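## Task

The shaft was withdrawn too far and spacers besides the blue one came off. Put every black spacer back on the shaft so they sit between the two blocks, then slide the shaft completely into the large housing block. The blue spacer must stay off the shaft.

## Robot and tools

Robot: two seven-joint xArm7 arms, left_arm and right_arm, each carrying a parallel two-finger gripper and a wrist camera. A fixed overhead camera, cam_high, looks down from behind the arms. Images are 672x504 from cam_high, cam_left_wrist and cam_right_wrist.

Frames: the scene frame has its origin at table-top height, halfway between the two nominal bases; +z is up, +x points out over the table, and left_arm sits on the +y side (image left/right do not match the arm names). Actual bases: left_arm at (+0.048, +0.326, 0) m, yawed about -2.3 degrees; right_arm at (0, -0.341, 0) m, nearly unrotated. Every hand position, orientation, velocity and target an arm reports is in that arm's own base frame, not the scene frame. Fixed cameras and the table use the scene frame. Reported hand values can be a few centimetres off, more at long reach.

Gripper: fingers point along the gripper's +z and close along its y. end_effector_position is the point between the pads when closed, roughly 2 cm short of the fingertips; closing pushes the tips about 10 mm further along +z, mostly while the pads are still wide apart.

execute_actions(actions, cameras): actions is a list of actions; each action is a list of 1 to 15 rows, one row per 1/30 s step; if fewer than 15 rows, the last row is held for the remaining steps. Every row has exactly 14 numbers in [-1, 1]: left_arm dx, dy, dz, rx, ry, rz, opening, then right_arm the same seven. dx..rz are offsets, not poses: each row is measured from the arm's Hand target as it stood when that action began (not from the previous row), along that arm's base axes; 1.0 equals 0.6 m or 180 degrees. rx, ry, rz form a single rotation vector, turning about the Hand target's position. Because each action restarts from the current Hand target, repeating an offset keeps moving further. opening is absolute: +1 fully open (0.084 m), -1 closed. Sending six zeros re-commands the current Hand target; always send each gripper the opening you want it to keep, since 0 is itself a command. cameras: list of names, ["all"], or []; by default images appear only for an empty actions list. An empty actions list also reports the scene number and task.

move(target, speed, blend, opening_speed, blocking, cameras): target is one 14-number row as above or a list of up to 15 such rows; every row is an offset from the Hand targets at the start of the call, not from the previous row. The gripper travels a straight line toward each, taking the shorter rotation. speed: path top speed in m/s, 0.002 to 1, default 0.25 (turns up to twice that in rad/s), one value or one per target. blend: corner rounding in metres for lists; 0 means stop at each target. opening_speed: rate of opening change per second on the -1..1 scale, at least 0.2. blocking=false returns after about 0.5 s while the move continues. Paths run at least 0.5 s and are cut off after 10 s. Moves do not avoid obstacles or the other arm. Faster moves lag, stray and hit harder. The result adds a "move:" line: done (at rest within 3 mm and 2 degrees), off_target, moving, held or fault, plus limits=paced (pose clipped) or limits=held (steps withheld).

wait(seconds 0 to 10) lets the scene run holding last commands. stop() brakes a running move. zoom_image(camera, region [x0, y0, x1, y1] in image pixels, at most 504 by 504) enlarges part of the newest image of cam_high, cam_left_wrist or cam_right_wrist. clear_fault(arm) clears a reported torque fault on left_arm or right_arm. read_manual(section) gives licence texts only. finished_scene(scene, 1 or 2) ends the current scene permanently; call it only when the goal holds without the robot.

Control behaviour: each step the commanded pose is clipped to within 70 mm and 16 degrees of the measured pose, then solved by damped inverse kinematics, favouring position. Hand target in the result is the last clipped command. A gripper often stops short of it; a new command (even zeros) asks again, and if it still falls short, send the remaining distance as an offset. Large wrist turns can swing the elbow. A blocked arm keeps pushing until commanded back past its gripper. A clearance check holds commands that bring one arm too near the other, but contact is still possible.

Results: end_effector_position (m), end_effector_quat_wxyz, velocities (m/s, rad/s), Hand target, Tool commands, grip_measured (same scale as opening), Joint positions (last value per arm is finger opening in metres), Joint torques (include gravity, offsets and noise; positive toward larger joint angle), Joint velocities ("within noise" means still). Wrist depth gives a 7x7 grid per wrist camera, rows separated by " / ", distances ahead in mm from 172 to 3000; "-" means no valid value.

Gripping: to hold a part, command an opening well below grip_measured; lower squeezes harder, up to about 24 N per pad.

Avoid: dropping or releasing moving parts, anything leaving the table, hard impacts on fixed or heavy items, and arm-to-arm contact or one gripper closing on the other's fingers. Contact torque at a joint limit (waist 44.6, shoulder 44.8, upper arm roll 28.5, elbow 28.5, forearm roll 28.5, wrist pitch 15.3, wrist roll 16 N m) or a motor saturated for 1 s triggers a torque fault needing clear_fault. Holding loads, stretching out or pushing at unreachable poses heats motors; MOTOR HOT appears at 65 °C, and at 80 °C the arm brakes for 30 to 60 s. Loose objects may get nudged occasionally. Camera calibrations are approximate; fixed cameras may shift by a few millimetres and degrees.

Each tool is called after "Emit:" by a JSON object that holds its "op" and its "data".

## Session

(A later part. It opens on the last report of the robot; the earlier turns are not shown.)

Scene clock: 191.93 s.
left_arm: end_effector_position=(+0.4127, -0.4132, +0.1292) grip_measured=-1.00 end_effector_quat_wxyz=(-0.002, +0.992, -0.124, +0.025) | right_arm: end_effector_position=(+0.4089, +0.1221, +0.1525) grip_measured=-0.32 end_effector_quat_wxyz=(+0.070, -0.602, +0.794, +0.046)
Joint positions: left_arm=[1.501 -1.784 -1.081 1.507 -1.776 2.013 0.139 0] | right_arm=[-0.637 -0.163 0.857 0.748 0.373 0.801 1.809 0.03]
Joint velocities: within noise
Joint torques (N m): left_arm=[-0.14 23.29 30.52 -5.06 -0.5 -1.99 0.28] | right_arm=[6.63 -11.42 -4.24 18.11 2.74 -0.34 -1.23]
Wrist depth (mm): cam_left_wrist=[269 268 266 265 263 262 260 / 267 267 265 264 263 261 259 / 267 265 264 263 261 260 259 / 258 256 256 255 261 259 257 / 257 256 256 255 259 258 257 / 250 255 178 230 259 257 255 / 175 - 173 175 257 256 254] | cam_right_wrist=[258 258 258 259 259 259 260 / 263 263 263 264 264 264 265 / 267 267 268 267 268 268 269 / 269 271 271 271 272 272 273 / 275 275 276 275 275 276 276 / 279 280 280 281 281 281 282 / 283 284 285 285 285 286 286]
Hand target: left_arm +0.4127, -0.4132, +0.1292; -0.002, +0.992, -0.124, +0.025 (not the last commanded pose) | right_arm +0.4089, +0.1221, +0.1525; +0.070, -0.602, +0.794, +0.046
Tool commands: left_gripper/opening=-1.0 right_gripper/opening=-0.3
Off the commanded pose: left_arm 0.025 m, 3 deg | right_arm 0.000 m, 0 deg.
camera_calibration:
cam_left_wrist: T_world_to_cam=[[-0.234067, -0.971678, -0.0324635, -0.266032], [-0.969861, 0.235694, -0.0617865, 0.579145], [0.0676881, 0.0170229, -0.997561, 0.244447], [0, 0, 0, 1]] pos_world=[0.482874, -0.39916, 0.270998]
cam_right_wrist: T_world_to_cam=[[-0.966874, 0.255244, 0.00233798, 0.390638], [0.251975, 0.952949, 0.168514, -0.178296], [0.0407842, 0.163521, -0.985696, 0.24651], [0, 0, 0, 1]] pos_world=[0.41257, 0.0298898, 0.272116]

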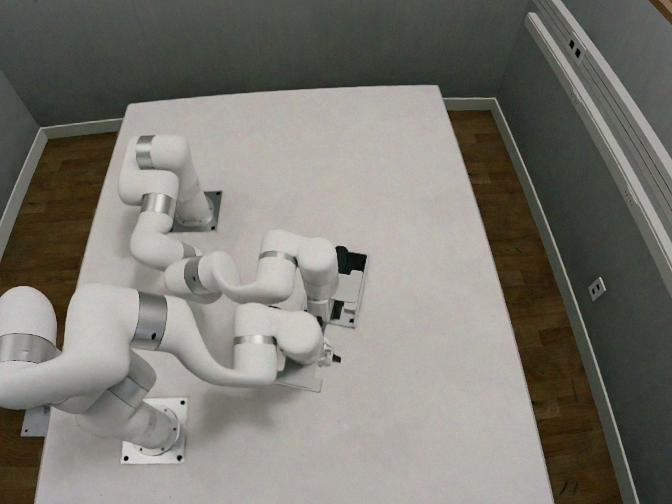

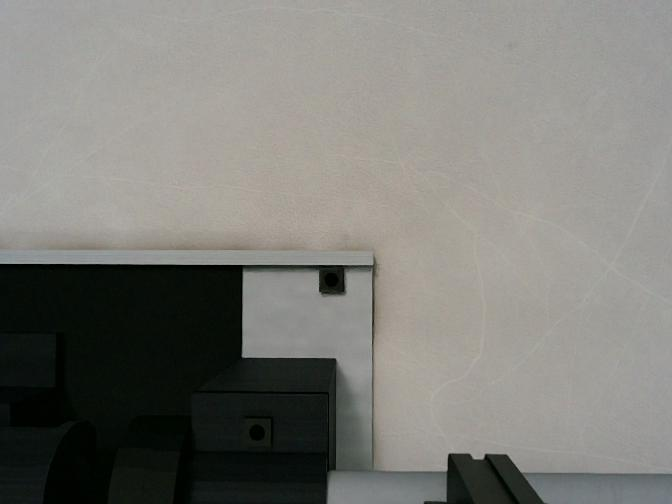

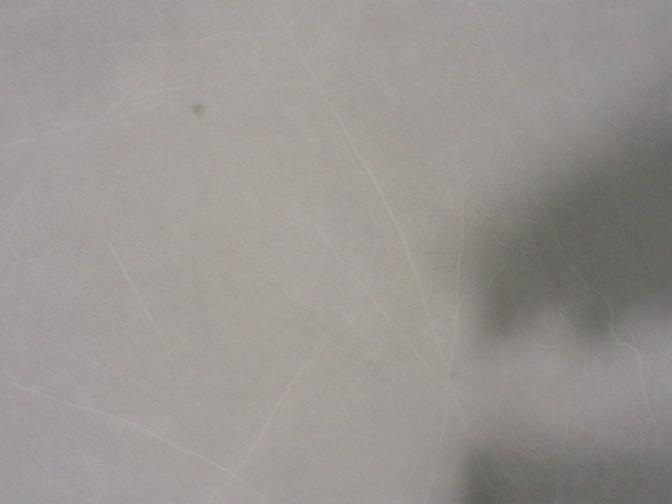

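Emit:
{"op": "move", "data": {"target": [[-0.0943,-0.0043,0,0.0014,0.0171,0.0032,-1,0,0,0,0,0,0,-0.3],[-0.0943,-0.0043,-0.157,0.0014,0.0171,0.0032,-1,0,0,0,0,0,0,-0.3]], "speed": 0.08}}

Emit:
{"op": "move", "data": {"target": [0,0,-0.0100,0,0,0,-1,0,0,0,0,0,0,-0.3], "speed": 0.02}}

Emit:
{"op": "move", "data": {"target": [0,0,-0.0025,0,0,0,-1,0,0,0,0,0,0,-0.3], "speed": 0.01}}

Scene clock: 197.10 s.
left_arm: end_effector_position=(+0.3562, -0.4158, +0.0351) grip_measured=-1.00 end_effector_quat_wxyz=(-0.001, +0.993, -0.119, -0.002) | right_arm: end_effector_position=(+0.4089, +0.1221, +0.1525) grip_measured=-0.32 end_effector_quat_wxyz=(+0.070, -0.602, +0.794, +0.046)
Joint positions: left_arm=[1.298 -1.947 -1.233 1.324 -1.879 1.975 0.086 0] | right_arm=[-0.637 -0.163 0.857 0.748 0.373 0.801 1.809 0.03]
Joint torques (N m): left_arm=[-7.32 17.74 21.56 -12.25 -2.19 -3.54 -0.72] | right_arm=[6.27 -11.48 -4.1 17.89 2.73 -0.51 -1.17]
Wrist depth (mm): cam_left_wrist=[- - - - - - - / - - - - - - - / - - - - - - - / - - - - - - - / - - - - - - - / - - - - - - - / - - - - - - -] | cam_right_wrist=[259 258 259 259 259 260 260 / 263 262 264 264 265 264 265 / 266 267 267 268 268 268 268 / 271 271 271 271 273 272 272 / 274 275 276 275 276 276 277 / 280 280 280 280 281 281 282 / 285 284 285 286 286 286 287]
Hand target: left_arm +0.3562, -0.4158, +0.0350; -0.001, +0.993, -0.119, -0.002 | right_arm +0.4089, +0.1221, +0.1525; +0.070, -0.602, +0.794, +0.046
Off the commanded pose: left_arm 0.000 m, 0 deg | right_arm 0.000 m, 0 deg.
move: done

Scene clock: 197.83 s.
left_arm: end_effector_position=(+0.3562, -0.4158, +0.0290) grip_measured=-1.00 end_effector_quat_wxyz=(-0.001, +0.993, -0.119, -0.002) | right_arm: end_effector_position=(+0.4089, +0.1221, +0.1525) grip_measured=-0.32 end_effector_quat_wxyz=(+0.070, -0.602, +0.794, +0.046)
Joint positions: left_arm=[1.294 -1.955 -1.243 1.322 -1.889 1.967 0.083 0] | right_arm=[-0.637 -0.163 0.857 0.748 0.373 0.801 1.809 0.03]
Joint torques (N m): left_arm=[-7 18.06 21.29 -12.73 -2 -3.33 -0.55] | right_arm=[6.53 -11.33 -4.18 18.12 2.88 -0.48 -1.18]
Wrist depth (mm): cam_left_wrist=[- - - - - - - / - - - - - - - / - - - - - - - / - - - - - - - / - - - - - - - / - - - - - - - / - - - - - - -] | cam_right_wrist=[258 259 259 259 260 260 260 / 263 263 264 264 264 264 265 / 267 267 267 267 268 268 269 / 270 271 271 271 272 272 273 / 274 275 275 275 276 277 277 / 279 280 281 281 281 282 282 / 284 285 285 285 286 287 287]
Hand target: left_arm +0.3562, -0.4158, +0.0290; -0.001, +0.993, -0.119, -0.002 | right_arm +0.4089, +0.1221, +0.1525; +0.070, -0.602, +0.794, +0.046
Off the commanded pose: left_arm 0.000 m, 0 deg | right_arm 0.000 m, 0 deg.
move: done

Scene clock: 198.53 s.
left_arm: end_effector_position=(+0.3562, -0.4158, +0.0275) grip_measured=-1.00 end_effector_quat_wxyz=(-0.001, +0.993, -0.119, -0.002) | right_arm: end_effector_position=(+0.4089, +0.1221, +0.1525) grip_measured=-0.32 end_effector_quat_wxyz=(+0.070, -0.602, +0.794, +0.046)
Joint positions: left_arm=[1.293 -1.957 -1.246 1.322 -1.891 1.965 0.083 0] | right_arm=[-0.637 -0.163 0.857 0.748 0.373 0.801 1.809 0.03]
Joint torques (N m): left_arm=[-7 17.38 21.68 -12.76 -2 -3.49 -0.72] | right_arm=[6.06 -11.44 -4.02 17.84 3 -0.54 -1.23]
Wrist depth (mm): cam_left_wrist=[- - - - - - - / - - - - - - - / - - - - - - - / - - - - - - - / - - - - - - - / - - - - - - - / - - - - - - -] | cam_right_wrist=[258 258 258 259 259 260 260 / 263 263 264 263 264 264 264 / 266 266 267 268 268 268 268 / 270 270 271 271 272 273 273 / 275 275 275 276 276 276 277 / 279 280 280 280 281 282 281 / 284 284 285 285 285 286 286]
Hand target: left_arm +0.3562, -0.4158, +0.0275; -0.001, +0.993, -0.119, -0.002 | right_arm +0.4089, +0.1221, +0.1525; +0.070, -0.602, +0.794, +0.046
Off the commanded pose: left_arm 0.000 m, 0 deg | right_arm 0.000 m, 0 deg.
move: done

Emit:
{"op": "move", "data": {"target": [0,0,-0.0015,0,0,0,-1,0,0,0,0,0,0,-0.3], "speed": 0.01}}

Emit:
{"op": "move", "data": {"target": [0,0,-0.0015,0,0,0,-1,0,0,0,0,0,0,-0.3], "speed": 0.01}}

Emit:
{"op": "move", "data": {"target": [0,0,-0.0015,0,0,0,-1,0,0,0,0,0,0,-0.3], "speed": 0.01}}

Scene clock: 199.43 s.
left_arm: end_effector_position=(+0.3562, -0.4158, +0.0266) grip_measured=-1.00 end_effector_quat_wxyz=(-0.001, +0.993, -0.119, -0.002) | right_arm: end_effector_position=(+0.4089, +0.1221, +0.1525) grip_measured=-0.32 end_effector_quat_wxyz=(+0.070, -0.602, +0.794, +0.046)
Joint positions: left_arm=[1.292 -1.959 -1.247 1.322 -1.892 1.964 0.082 0] | right_arm=[-0.637 -0.163 0.857 0.748 0.373 0.801 1.809 0.03]
Joint torques (N m): left_arm=[-7 17.68 21.75 -13.03 -1.95 -3.52 -0.57] | right_arm=[6.22 -11.48 -3.94 17.85 2.89 -0.5 -1.19]
Wrist depth (mm): cam_left_wrist=[- - - - - - - / - - - - - - - / - - - - - - - / - - - - - - - / - - - - - - - / - - - - - - - / - - - - - - -] | cam_right_wrist=[258 258 259 259 259 260 260 / 263 263 263 264 264 265 265 / 267 267 267 268 267 268 269 / 270 271 271 272 272 272 273 / 275 275 276 275 276 276 277 / 280 280 281 281 281 281 282 / 284 285 285 285 285 286 286]
Hand target: left_arm +0.3562, -0.4158, +0.0266; -0.001, +0.993, -0.119, -0.002 | right_arm +0.4089, +0.1221, +0.1525; +0.070, -0.602, +0.794, +0.046
Off the commanded pose: left_arm 0.000 m, 0 deg | right_arm 0.000 m, 0 deg.
move: done

Scene clock: 200.13 s.
left_arm: end_effector_position=(+0.3562, -0.4158, +0.0257) grip_measured=-1.00 end_effector_quat_wxyz=(-0.001, +0.993, -0.119, -0.002) | right_arm: end_effector_position=(+0.4089, +0.1221, +0.1525) grip_measured=-0.32 end_effector_quat_wxyz=(+0.070, -0.602, +0.794, +0.046)
Joint positions: left_arm=[1.291 -1.96 -1.249 1.322 -1.894 1.962 0.082 0] | right_arm=[-0.637 -0.163 0.857 0.748 0.373 0.801 1.809 0.03]
Joint torques (N m): left_arm=[-7.68 17.93 21.45 -12.88 -2.16 -3.31 -0.77] | right_arm=[6.52 -11.39 -4.07 17.98 2.88 -0.56 -1.19]
Wrist depth (mm): cam_left_wrist=[- - - - - - - / - - - - - - - / - - - - - - - / - - - - - - - / - - - - - - - / - - - - - - - / - - - - - - -] | cam_right_wrist=[258 258 258 259 259 259 260 / 262 264 264 264 264 265 265 / 266 267 267 267 267 269 269 / 270 270 271 272 272 272 272 / 274 275 275 275 276 276 277 / 280 280 281 280 281 281 281 / 284 284 285 285 286 285 287]
Hand target: left_arm +0.3562, -0.4158, +0.0257; -0.001, +0.993, -0.119, -0.002 | right_arm +0.4089, +0.1221, +0.1525; +0.070, -0.602, +0.794, +0.046
Off the commanded pose: left_arm 0.000 m, 0 deg | right_arm 0.000 m, 0 deg.
move: done

Scene clock: 200.83 s.
left_arm: end_effector_position=(+0.3562, -0.4158, +0.0248) grip_measured=-1.00 end_effector_quat_wxyz=(-0.001, +0.993, -0.119, -0.002) | right_arm: end_effector_position=(+0.4089, +0.1221, +0.1525) grip_measured=-0.32 end_effector_quat_wxyz=(+0.070, -0.602, +0.794, +0.046)
Joint positions: left_arm=[1.291 -1.961 -1.25 1.321 -1.895 1.961 0.081 0] | right_arm=[-0.637 -0.163 0.857 0.748 0.373 0.801 1.809 0.03]
Joint torques (N m): left_arm=[-6.98 17.67 21.43 -12.75 -2.17 -3.56 -0.71] | right_arm=[6.16 -11.31 -3.99 17.86 2.77 -0.51 -1.36]
Wrist depth (mm): cam_left_wrist=[- - - - - - - / - - - - - - - / - - - - - - - / - - - - - - - / - - - - - - - / - - - - - - - / - - - - - - -] | cam_right_wrist=[258 258 258 259 260 259 260 / 263 263 264 264 264 265 265 / 266 267 268 268 268 268 268 / 271 270 272 272 271 272 272 / 274 275 275 275 276 276 277 / 280 280 280 280 281 282 282 / 284 285 284 285 285 285 286]
Hand target: left_arm +0.3562, -0.4158, +0.0248; -0.001, +0.993, -0.119, -0.002 | right_arm +0.4089, +0.1221, +0.1525; +0.070, -0.602, +0.794, +0.046
Off the commanded pose: left_arm 0.000 m, 0 deg | right_arm 0.000 m, 0 deg.
move: done

Emit:
{"op": "move", "data": {"target": [0,0,-0.0015,0,0,0,-1,0,0,0,0,0,0,-0.3], "speed": 0.01}}

Emit:
{"op": "move", "data": {"target": [0,0,-0.0015,0,0,0,-1,0,0,0,0,0,0,-0.3], "speed": 0.01}}

Emit:
{"op": "move", "data": {"target": [0,0,-0.0015,0,0,0,-1,0,0,0,0,0,0,-0.3], "speed": 0.01}}

Scene clock: 201.70 s.
left_arm: end_effector_position=(+0.3562, -0.4158, +0.0239) grip_measured=-1.00 end_effector_quat_wxyz=(-0.001, +0.993, -0.119, -0.002) | right_arm: end_effector_position=(+0.4089, +0.1221, +0.1525) grip_measured=-0.32 end_effector_quat_wxyz=(+0.070, -0.602, +0.794, +0.046)
Joint positions: left_arm=[1.29 -1.962 -1.252 1.321 -1.897 1.96 0.081 0] | right_arm=[-0.637 -0.163 0.857 0.748 0.373 0.801 1.809 0.03]
Joint torques (N m): left_arm=[-7.32 17.4 21.71 -12.69 -2.05 -3.38 -0.73] | right_arm=[6.1 -11.35 -3.96 18.12 2.74 -0.58 -1.16]
Wrist depth (mm): cam_left_wrist=[- - - - - - - / - - - - - - - / - - - - - - - / - - - - - - - / - - - - - - - / - - - - - - - / - - - - - - -] | cam_right_wrist=[258 259 259 259 259 259 260 / 263 263 263 264 264 264 265 / 267 267 267 268 268 268 268 / 270 271 271 271 272 272 272 / 275 275 275 276 276 277 276 / 280 281 280 281 281 281 281 / 284 284 284 285 286 286 287]
Hand target: left_arm +0.3562, -0.4158, +0.0239; -0.001, +0.993, -0.119, -0.002 | right_arm +0.4089, +0.1221, +0.1525; +0.070, -0.602, +0.794, +0.046
Off the commanded pose: left_arm 0.000 m, 0 deg | right_arm 0.000 m, 0 deg.
move: done

Scene clock: 202.40 s.
left_arm: end_effector_position=(+0.3562, -0.4158, +0.0230) grip_measured=-1.00 end_effector_quat_wxyz=(-0.001, +0.993, -0.119, -0.002) | right_arm: end_effector_position=(+0.4089, +0.1221, +0.1525) grip_measured=-0.32 end_effector_quat_wxyz=(+0.070, -0.602, +0.794, +0.046)
Joint positions: left_arm=[1.289 -1.963 -1.254 1.321 -1.898 1.959 0.081 0] | right_arm=[-0.637 -0.163 0.857 0.748 0.373 0.801 1.809 0.03]
Joint torques (N m): left_arm=[-6.91 17.71 21.57 -12.79 -1.98 -3.34 -0.77] | right_arm=[6.34 -11.42 -4.06 17.98 2.87 -0.63 -1.3]
Wrist depth (mm): cam_left_wrist=[- - - - - - - / - - - - - - - / - - - - - - - / - - - - - - - / - - - - - - - / - - - - - - - / - - - - - - -] | cam_right_wrist=[258 259 259 259 259 259 260 / 263 263 264 264 264 264 265 / 267 267 268 268 268 269 269 / 271 270 271 271 272 272 272 / 274 274 275 276 276 276 276 / 280 280 281 281 281 282 283 / 284 284 285 285 286 287 287]
Hand target: left_arm +0.3562, -0.4158, +0.0230; -0.001, +0.993, -0.119, -0.002 | right_arm +0.4089, +0.1221, +0.1525; +0.070, -0.602, +0.794, +0.046
Off the commanded pose: left_arm 0.000 m, 0 deg | right_arm 0.000 m, 0 deg.
move: done

Scene clock: 203.10 s.
left_arm: end_effector_position=(+0.3562, -0.4158, +0.0222) grip_measured=-1.00 end_effector_quat_wxyz=(-0.001, +0.993, -0.119, -0.002) | right_arm: end_effector_position=(+0.4089, +0.1221, +0.1525) grip_measured=-0.32 end_effector_quat_wxyz=(+0.070, -0.602, +0.794, +0.046)
Joint positions: left_arm=[1.289 -1.965 -1.255 1.321 -1.899 1.957 0.08 0] | right_arm=[-0.637 -0.163 0.857 0.748 0.373 0.801 1.809 0.03]
Joint torques (N m): left_arm=[-7 15.84 18.84 -11.69 -2.24 -3.44 -0.64] | right_arm=[6.59 -11.47 -3.97 17.84 2.78 -0.58 -1.31]
Wrist depth (mm): cam_left_wrist=[- - - - - - - / - - - - - - - / - - - - - - - / - - - - - - - / - - - - - - - / - - - - - - - / - - - - - - -] | cam_right_wrist=[258 259 259 259 259 259 260 / 263 263 264 264 264 264 265 / 266 267 267 268 268 269 268 / 270 271 271 271 272 272 272 / 274 275 275 275 276 276 276 / 279 280 280 281 281 281 282 / 284 284 285 285 286 286 286]
Hand target: left_arm +0.3562, -0.4158, +0.0221; -0.001, +0.993, -0.119, -0.002 | right_arm +0.4089, +0.1221, +0.1525; +0.070, -0.602, +0.794, +0.046
Off the commanded pose: left_arm 0.000 m, 0 deg | right_arm 0.000 m, 0 deg.
move: done

Emit:
{"op": "move", "data": {"target": [[0,0,0.155,0,0,0,-1,0,0,0,0,0,0,-0.3],[0.089,0.013,0.155,0,0,0,-1,0,0,0,0,0,0,-0.3],[0.089,0.013,0.1455,0,0,0,-1,0,0,0,0,0,0,-0.3]], "speed": [0.12,0.1,0.02]}}

Emit:
{"op": "move", "data": {"target": [0,0,-0.0007,0,0,0,-1,0,0,0,0,0,0,-0.3], "speed": 0.01}}

Emit:
{"op": "move", "data": {"target": [0,0,-0.0007,0,0,0,-1,0,0,0,0,0,0,-0.3], "speed": 0.01}}

Scene clock: 205.90 s.
left_arm: end_effector_position=(+0.4096, -0.4080, +0.1094) grip_measured=-1.00 end_effector_quat_wxyz=(-0.001, +0.993, -0.119, -0.002) | right_arm: end_effector_position=(+0.4089, +0.1221, +0.1525) grip_measured=-0.32 end_effector_quat_wxyz=(+0.070, -0.602, +0.794, +0.046)
Joint positions: left_arm=[1.511 -1.792 -1.116 1.512 -1.786 2.032 0.138 0] | right_arm=[-0.637 -0.163 0.857 0.748 0.373 0.801 1.809 0.03]
Joint torques (N m): left_arm=[-6.73 20.66 21.27 -10.69 -1.92 -3.64 -0.78] | right_arm=[6.54 -11.18 -4.01 17.94 2.86 -0.52 -1.25]
Wrist depth (mm): cam_left_wrist=[239 238 237 237 235 235 233 / 240 239 238 237 236 235 234 / 241 240 238 238 236 236 235 / 233 232 232 232 237 236 235 / 233 233 232 232 238 237 236 / 234 - - 233 238 237 237 / - - - - 239 238 237] | cam_right_wrist=[258 259 259 258 259 260 260 / 263 263 264 264 264 264 265 / 267 267 267 268 268 268 269 / 270 270 271 272 272 272 273 / 274 274 275 276 276 276 277 / 280 280 280 281 282 281 282 / 285 284 285 285 285 286 286]
Hand target: left_arm +0.4096, -0.4080, +0.1094; -0.001, +0.993, -0.119, -0.002 | right_arm +0.4089, +0.1221, +0.1525; +0.070, -0.602, +0.794, +0.046
Off the commanded pose: left_arm 0.000 m, 0 deg | right_arm 0.000 m, 0 deg.
move: done

Scene clock: 206.60 s.
left_arm: end_effector_position=(+0.4096, -0.4080, +0.1090) grip_measured=-1.00 end_effector_quat_wxyz=(-0.001, +0.993, -0.119, -0.002) | right_arm: end_effector_position=(+0.4089, +0.1221, +0.1525) grip_measured=-0.32 end_effector_quat_wxyz=(+0.070, -0.602, +0.794, +0.046)
Joint positions: left_arm=[1.511 -1.792 -1.117 1.511 -1.787 2.031 0.137 0] | right_arm=[-0.637 -0.163 0.857 0.748 0.373 0.801 1.809 0.03]
Joint torques (N m): left_arm=[-7.37 20.12 19.56 -10.11 -2.06 -3.14 -0.75] | right_arm=[6.21 -11.27 -3.94 18 2.86 -0.67 -1.28]
Wrist depth (mm): cam_left_wrist=[238 238 237 236 235 234 233 / 240 238 238 237 235 235 234 / 240 239 238 237 236 235 235 / 232 232 231 232 237 235 235 / 233 232 231 232 237 236 236 / 233 - - 232 238 236 236 / - - - - 238 237 236] | cam_right_wrist=[258 258 258 259 259 260 260 / 263 263 263 264 264 265 265 / 267 267 267 267 268 268 269 / 271 271 271 271 272 272 273 / 274 275 275 275 275 276 276 / 280 280 280 281 281 282 283 / 284 284 285 285 286 286 287]
Hand target: left_arm +0.4096, -0.4080, +0.1090; -0.001, +0.993, -0.119, -0.002 | right_arm +0.4089, +0.1221, +0.1525; +0.070, -0.602, +0.794, +0.046
Off the commanded pose: left_arm 0.000 m, 0 deg | right_arm 0.000 m, 0 deg.
move: done

Scene clock: 207.30 s.
left_arm: end_effector_position=(+0.4096, -0.4080, +0.1086) grip_measured=-1.00 end_effector_quat_wxyz=(-0.001, +0.993, -0.119, -0.002) | right_arm: end_effector_position=(+0.4089, +0.1221, +0.1525) grip_measured=-0.32 end_effector_quat_wxyz=(+0.070, -0.602, +0.794, +0.046)
Joint positions: left_arm=[1.51 -1.793 -1.117 1.511 -1.787 2.031 0.137 0] | right_arm=[-0.637 -0.163 0.857 0.748 0.373 0.801 1.809 0.03]
Joint torques (N m): left_arm=[-7.17 16.61 12.86 -8 -2.83 -2.89 -0.69] | right_arm=[6.66 -11.23 -3.82 17.86 3.01 -0.63 -1.25]
Wrist depth (mm): cam_left_wrist=[239 238 237 236 235 234 233 / 240 238 237 236 235 235 234 / 240 239 238 237 236 236 234 / 232 231 231 231 237 236 235 / 233 232 232 232 237 236 235 / 233 - - 232 238 237 236 / - - - - 238 237 236] | cam_right_wrist=[258 258 259 259 259 260 260 / 263 263 263 264 265 264 265 / 267 267 267 267 268 268 269 / 270 271 271 271 271 272 273 / 274 275 275 275 276 276 277 / 280 280 281 281 281 282 282 / 284 284 285 286 285 285 286]
Hand target: left_arm +0.4096, -0.4080, +0.1086; -0.001, +0.993, -0.119, -0.002 | right_arm +0.4089, +0.1221, +0.1525; +0.070, -0.602, +0.794, +0.046
Off the commanded pose: left_arm 0.000 m, 0 deg | right_arm 0.000 m, 0 deg.
move: done

Emit:
{"op": "move", "data": {"target": [[0,0,0.11,0,0,0,-0.3,0,0,0,0,0,0,-0.3],[-0.2200,0.0638,0.11,0,0,0.5,0.45,0,0,0,0,0,0,-0.3]], "speed": [0.15,0.2], "cameras": ["cam_left_wrist"]}}

Scene clock: 213.13 s.
left_arm: end_effector_position=(+0.2776, -0.3697, +0.1746) grip_measured=+0.44 end_effector_quat_wxyz=(+0.001, +0.786, +0.618, -0.002) | right_arm: end_effector_position=(+0.4089, +0.1221, +0.1525) grip_measured=-0.32 end_effector_quat_wxyz=(+0.070, -0.602, +0.794, +0.046)
Joint positions: left_arm=[1.175 -1.823 -0.981 1.119 -1.563 2.208 -1.35 0.063] | right_arm=[-0.637 -0.163 0.857 0.748 0.373 0.801 1.809 0.03]
Joint torques (N m): left_arm=[-6.83 16.12 28.42 -6.73 1.99 -0.08 -0.47] | right_arm=[6.38 -10.96 -3.83 17.89 2.85 -0.78 -1.14]
Wrist depth (mm): cam_left_wrist=[306 305 304 303 302 301 287 / 306 305 305 303 303 302 293 / 307 306 305 305 303 303 294 / 307 305 305 304 303 303 294 / 308 307 305 305 303 303 296 / 308 307 306 306 304 304 302 / 308 307 306 306 305 304 303] | cam_right_wrist=[258 259 259 259 259 260 260 / 262 263 263 264 264 265 264 / 267 267 267 268 268 268 269 / 270 271 271 271 272 273 272 / 274 275 275 275 275 276 277 / 280 280 281 281 281 281 282 / 284 285 284 285 285 285 286]
Hand target: left_arm +0.2776, -0.3697, +0.1746; +0.001, +0.786, +0.618, -0.002 | right_arm +0.4089, +0.1221, +0.1525; +0.070, -0.602, +0.794, +0.046
Off the commanded pose: left_arm 0.000 m, 0 deg | right_arm 0.000 m, 0 deg.
move: done
camera_calibration:
cam_left_wrist: T_world_to_cam=[[0.973858, -0.225846, -0.0243566, -0.314936], [-0.226108, -0.974065, -0.00854618, -0.222338], [-0.0217948, 0.01383, -0.999667, 0.32206], [0, 0, 0, 1]] pos_world=[0.26345, -0.292153, 0.312382]
Images, in order (width x height): cam_left_wrist 672x504.

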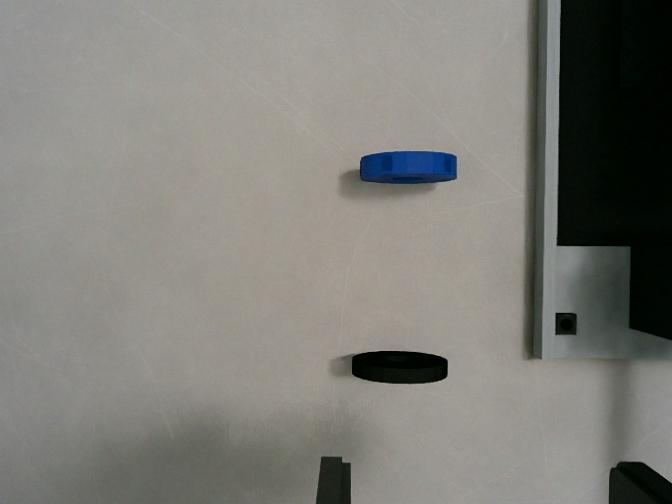

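Emit:
{"op": "move", "data": {"target": [-0.009,0.0083,-0.15,0,0,0,0.45,0,0,0,0,0,0,-0.3], "speed": 0.1, "cameras": ["cam_left_wrist"]}}

Scene clock: 214.77 s.
left_arm: end_effector_position=(+0.2722, -0.3647, +0.0846) grip_measured=+0.44 end_effector_quat_wxyz=(+0.001, +0.786, +0.618, -0.002) | right_arm: end_effector_position=(+0.4089, +0.1221, +0.1525) grip_measured=-0.32 end_effector_quat_wxyz=(+0.070, -0.602, +0.794, +0.046)
Joint positions: left_arm=[1.049 -1.989 -1.166 0.979 -1.737 2.125 -1.397 0.063] | right_arm=[-0.637 -0.163 0.857 0.748 0.373 0.801 1.809 0.03]
Joint torques (N m): left_arm=[-7.21 13.09 19.36 -9.66 -2 -3.25 -0.75] | right_arm=[6.3 -11.12 -3.97 18.04 2.82 -0.84 -1.22]
Wrist depth (mm): cam_left_wrist=[216 215 215 214 213 213 212 / 216 216 215 214 214 213 212 / 217 216 215 215 214 213 213 / 217 216 216 214 214 214 213 / 217 216 216 215 214 214 213 / 217 216 216 215 214 214 214 / 218 217 216 216 215 214 214] | cam_right_wrist=[258 258 259 259 260 260 260 / 262 263 264 264 265 264 265 / 266 267 267 268 268 269 269 / 270 270 271 271 272 272 272 / 274 274 275 275 276 276 277 / 280 281 281 281 281 282 282 / 284 284 285 286 285 285 286]
Hand target: left_arm +0.2722, -0.3647, +0.0846; +0.001, +0.786, +0.618, -0.002 | right_arm +0.4089, +0.1221, +0.1525; +0.070, -0.602, +0.794, +0.046
Off the commanded pose: left_arm 0.000 m, 0 deg | right_arm 0.000 m, 0 deg.
move: done
camera_calibration:
cam_left_wrist: T_world_to_cam=[[0.973858, -0.225848, -0.0243566, -0.31076], [-0.22611, -0.974064, -0.00854615, -0.219554], [-0.0217947, 0.01383, -0.999667, 0.232005], [0, 0, 0, 1]] pos_world=[0.25805, -0.287253, 0.222482]
Images, in order (width x height): cam_left_wrist 672x504.

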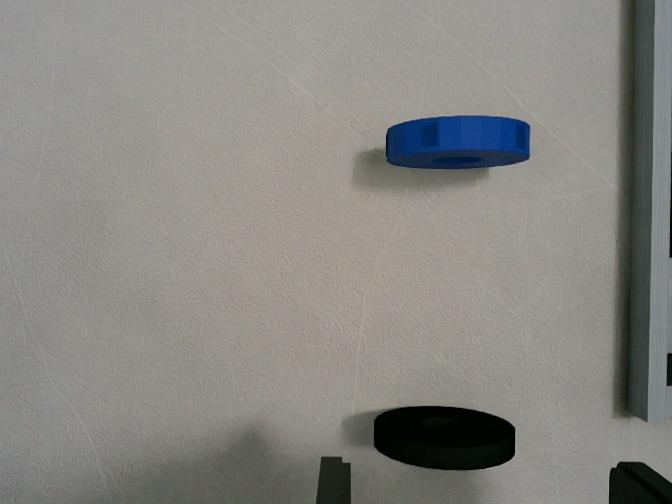

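Emit:
{"op": "move", "data": {"target": [[0.0008,0.0032,-0.0783,0,0,0,0.45,0,0,0,0,0,0,-0.3],[0.0008,0.0032,-0.0783,0,0,0,-0.15,0,0,0,0,0,0,-0.3]], "speed": 0.06, "opening_speed": 0.6, "cameras": ["cam_left_wrist"]}}

Scene clock: 218.67 s.
left_arm: end_effector_position=(+0.2726, -0.3628, +0.0376) grip_measured=-0.01 end_effector_quat_wxyz=(+0.001, +0.786, +0.618, -0.002) | right_arm: end_effector_position=(+0.4089, +0.1221, +0.1525) grip_measured=-0.32 end_effector_quat_wxyz=(+0.070, -0.602, +0.794, +0.046)
Joint positions: left_arm=[0.988 -2.056 -1.282 0.944 -1.841 2.07 -1.43 0.043] | right_arm=[-0.637 -0.163 0.857 0.748 0.373 0.801 1.809 0.03]
Joint torques (N m): left_arm=[-5.63 2.96 19.37 -9.81 0.81 -3.43 -0.26] | right_arm=[6.58 -11.26 -3.83 17.93 2.74 -0.96 -1.19]
Wrist depth (mm): cam_left_wrist=[- - - - - - - / - - - - - - - / - - - - - - - / - - - - - - - / - - - - - - - / - - - - - - - / - - - - - - -] | cam_right_wrist=[258 259 259 259 260 260 260 / 263 263 263 264 264 264 264 / 266 267 267 267 268 269 268 / 270 271 271 271 272 272 273 / 274 275 275 275 276 276 277 / 279 280 281 281 281 281 281 / 283 284 284 285 285 286 287]
Hand target: left_arm +0.2726, -0.3628, +0.0376; +0.001, +0.786, +0.618, -0.002 | right_arm +0.4089, +0.1221, +0.1525; +0.070, -0.602, +0.794, +0.046
Off the commanded pose: left_arm 0.000 m, 0 deg | right_arm 0.000 m, 0 deg.
move: done
camera_calibration:
cam_left_wrist: T_world_to_cam=[[0.97388, -0.225753, -0.0243584, -0.311918], [-0.226015, -0.974086, -0.00854793, -0.217925], [-0.0217974, 0.01383, -0.999667, 0.185004], [0, 0, 0, 1]] pos_world=[0.258549, -0.285253, 0.175482]
Images, in order (width x height): cam_left_wrist 672x504.

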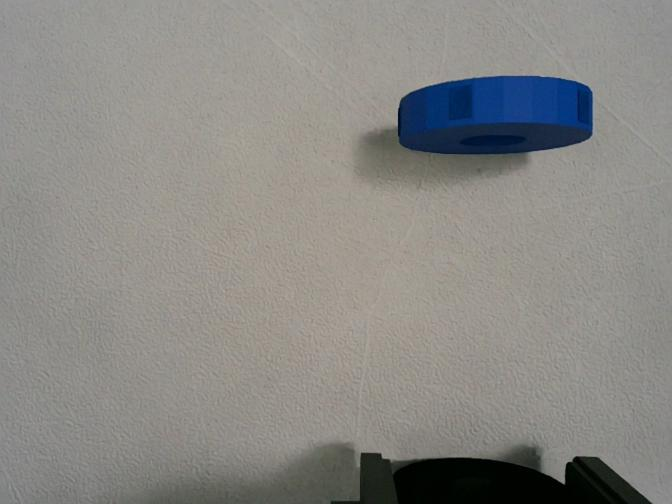

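Emit:
{"op": "move", "data": {"target": [[0,0,0.05,0,0,0,-0.2,0,0,0,0,0,0,-0.3],[0.0823,-0.0745,0.05,0,0,0,-0.2,0,0,0,0,0,0,-0.3],[0.0823,-0.0745,0.0040,0,0,0,-0.2,0,0,0,0,0,0,-0.3]], "speed": 0.06, "cameras": ["cam_left_wrist"]}}

Emit:
{"op": "move", "data": {"target": [0,0,-0.001,0,0,0,-0.2,0,0,0,0,0,0,-0.3], "speed": 0.01}}

Emit:
{"op": "move", "data": {"target": [0,0,-0.001,0,0,0,-0.2,0,0,0,0,0,0,-0.3], "speed": 0.01}}

Emit:
{"op": "move", "data": {"target": [0,0,-0.001,0,0,0,-0.2,0,0,0,0,0,0,-0.3], "speed": 0.01}}

Scene clock: 221.87 s.
left_arm: end_effector_position=(+0.3220, -0.4075, +0.0400) grip_measured=-0.01 end_effector_quat_wxyz=(+0.001, +0.786, +0.618, -0.002) | right_arm: end_effector_position=(+0.4089, +0.1221, +0.1525) grip_measured=-0.32 end_effector_quat_wxyz=(+0.070, -0.602, +0.794, +0.046)
Joint positions: left_arm=[1.186 -1.981 -1.236 1.199 -1.87 2.012 -1.483 0.043] | right_arm=[-0.637 -0.163 0.857 0.748 0.373 0.801 1.809 0.03]
Joint torques (N m): left_arm=[-6.95 15.82 21.1 -12.31 -2.02 -3.45 -0.81] | right_arm=[6.26 -11.15 -3.75 17.91 2.98 -1 -1.03]
Wrist depth (mm): cam_left_wrist=[- - - - - - - / - - - - - - - / - - - - - - - / - - - - - - - / - - - - - - - / - - - - - - - / 172 - - - - - -] | cam_right_wrist=[258 258 259 259 259 260 260 / 263 263 263 264 264 264 265 / 267 267 267 267 268 268 268 / 270 270 272 272 272 272 273 / 274 274 275 276 276 276 276 / 280 280 280 281 281 282 282 / 284 284 285 284 286 286 286]
Hand target: left_arm +0.3220, -0.4075, +0.0400; +0.001, +0.786, +0.618, -0.002 | right_arm +0.4089, +0.1221, +0.1525; +0.070, -0.602, +0.794, +0.046
Off the commanded pose: left_arm 0.000 m, 0 deg | right_arm 0.000 m, 0 deg.
move: done
camera_calibration:
cam_left_wrist: T_world_to_cam=[[0.973858, -0.225848, -0.0243566, -0.369989], [-0.22611, -0.974064, -0.00854615, -0.250267], [-0.0217947, 0.01383, -0.999667, 0.189096], [0, 0, 0, 1]] pos_world=[0.30785, -0.329953, 0.177882]
Images, in order (width x height): cam_left_wrist 672x504.

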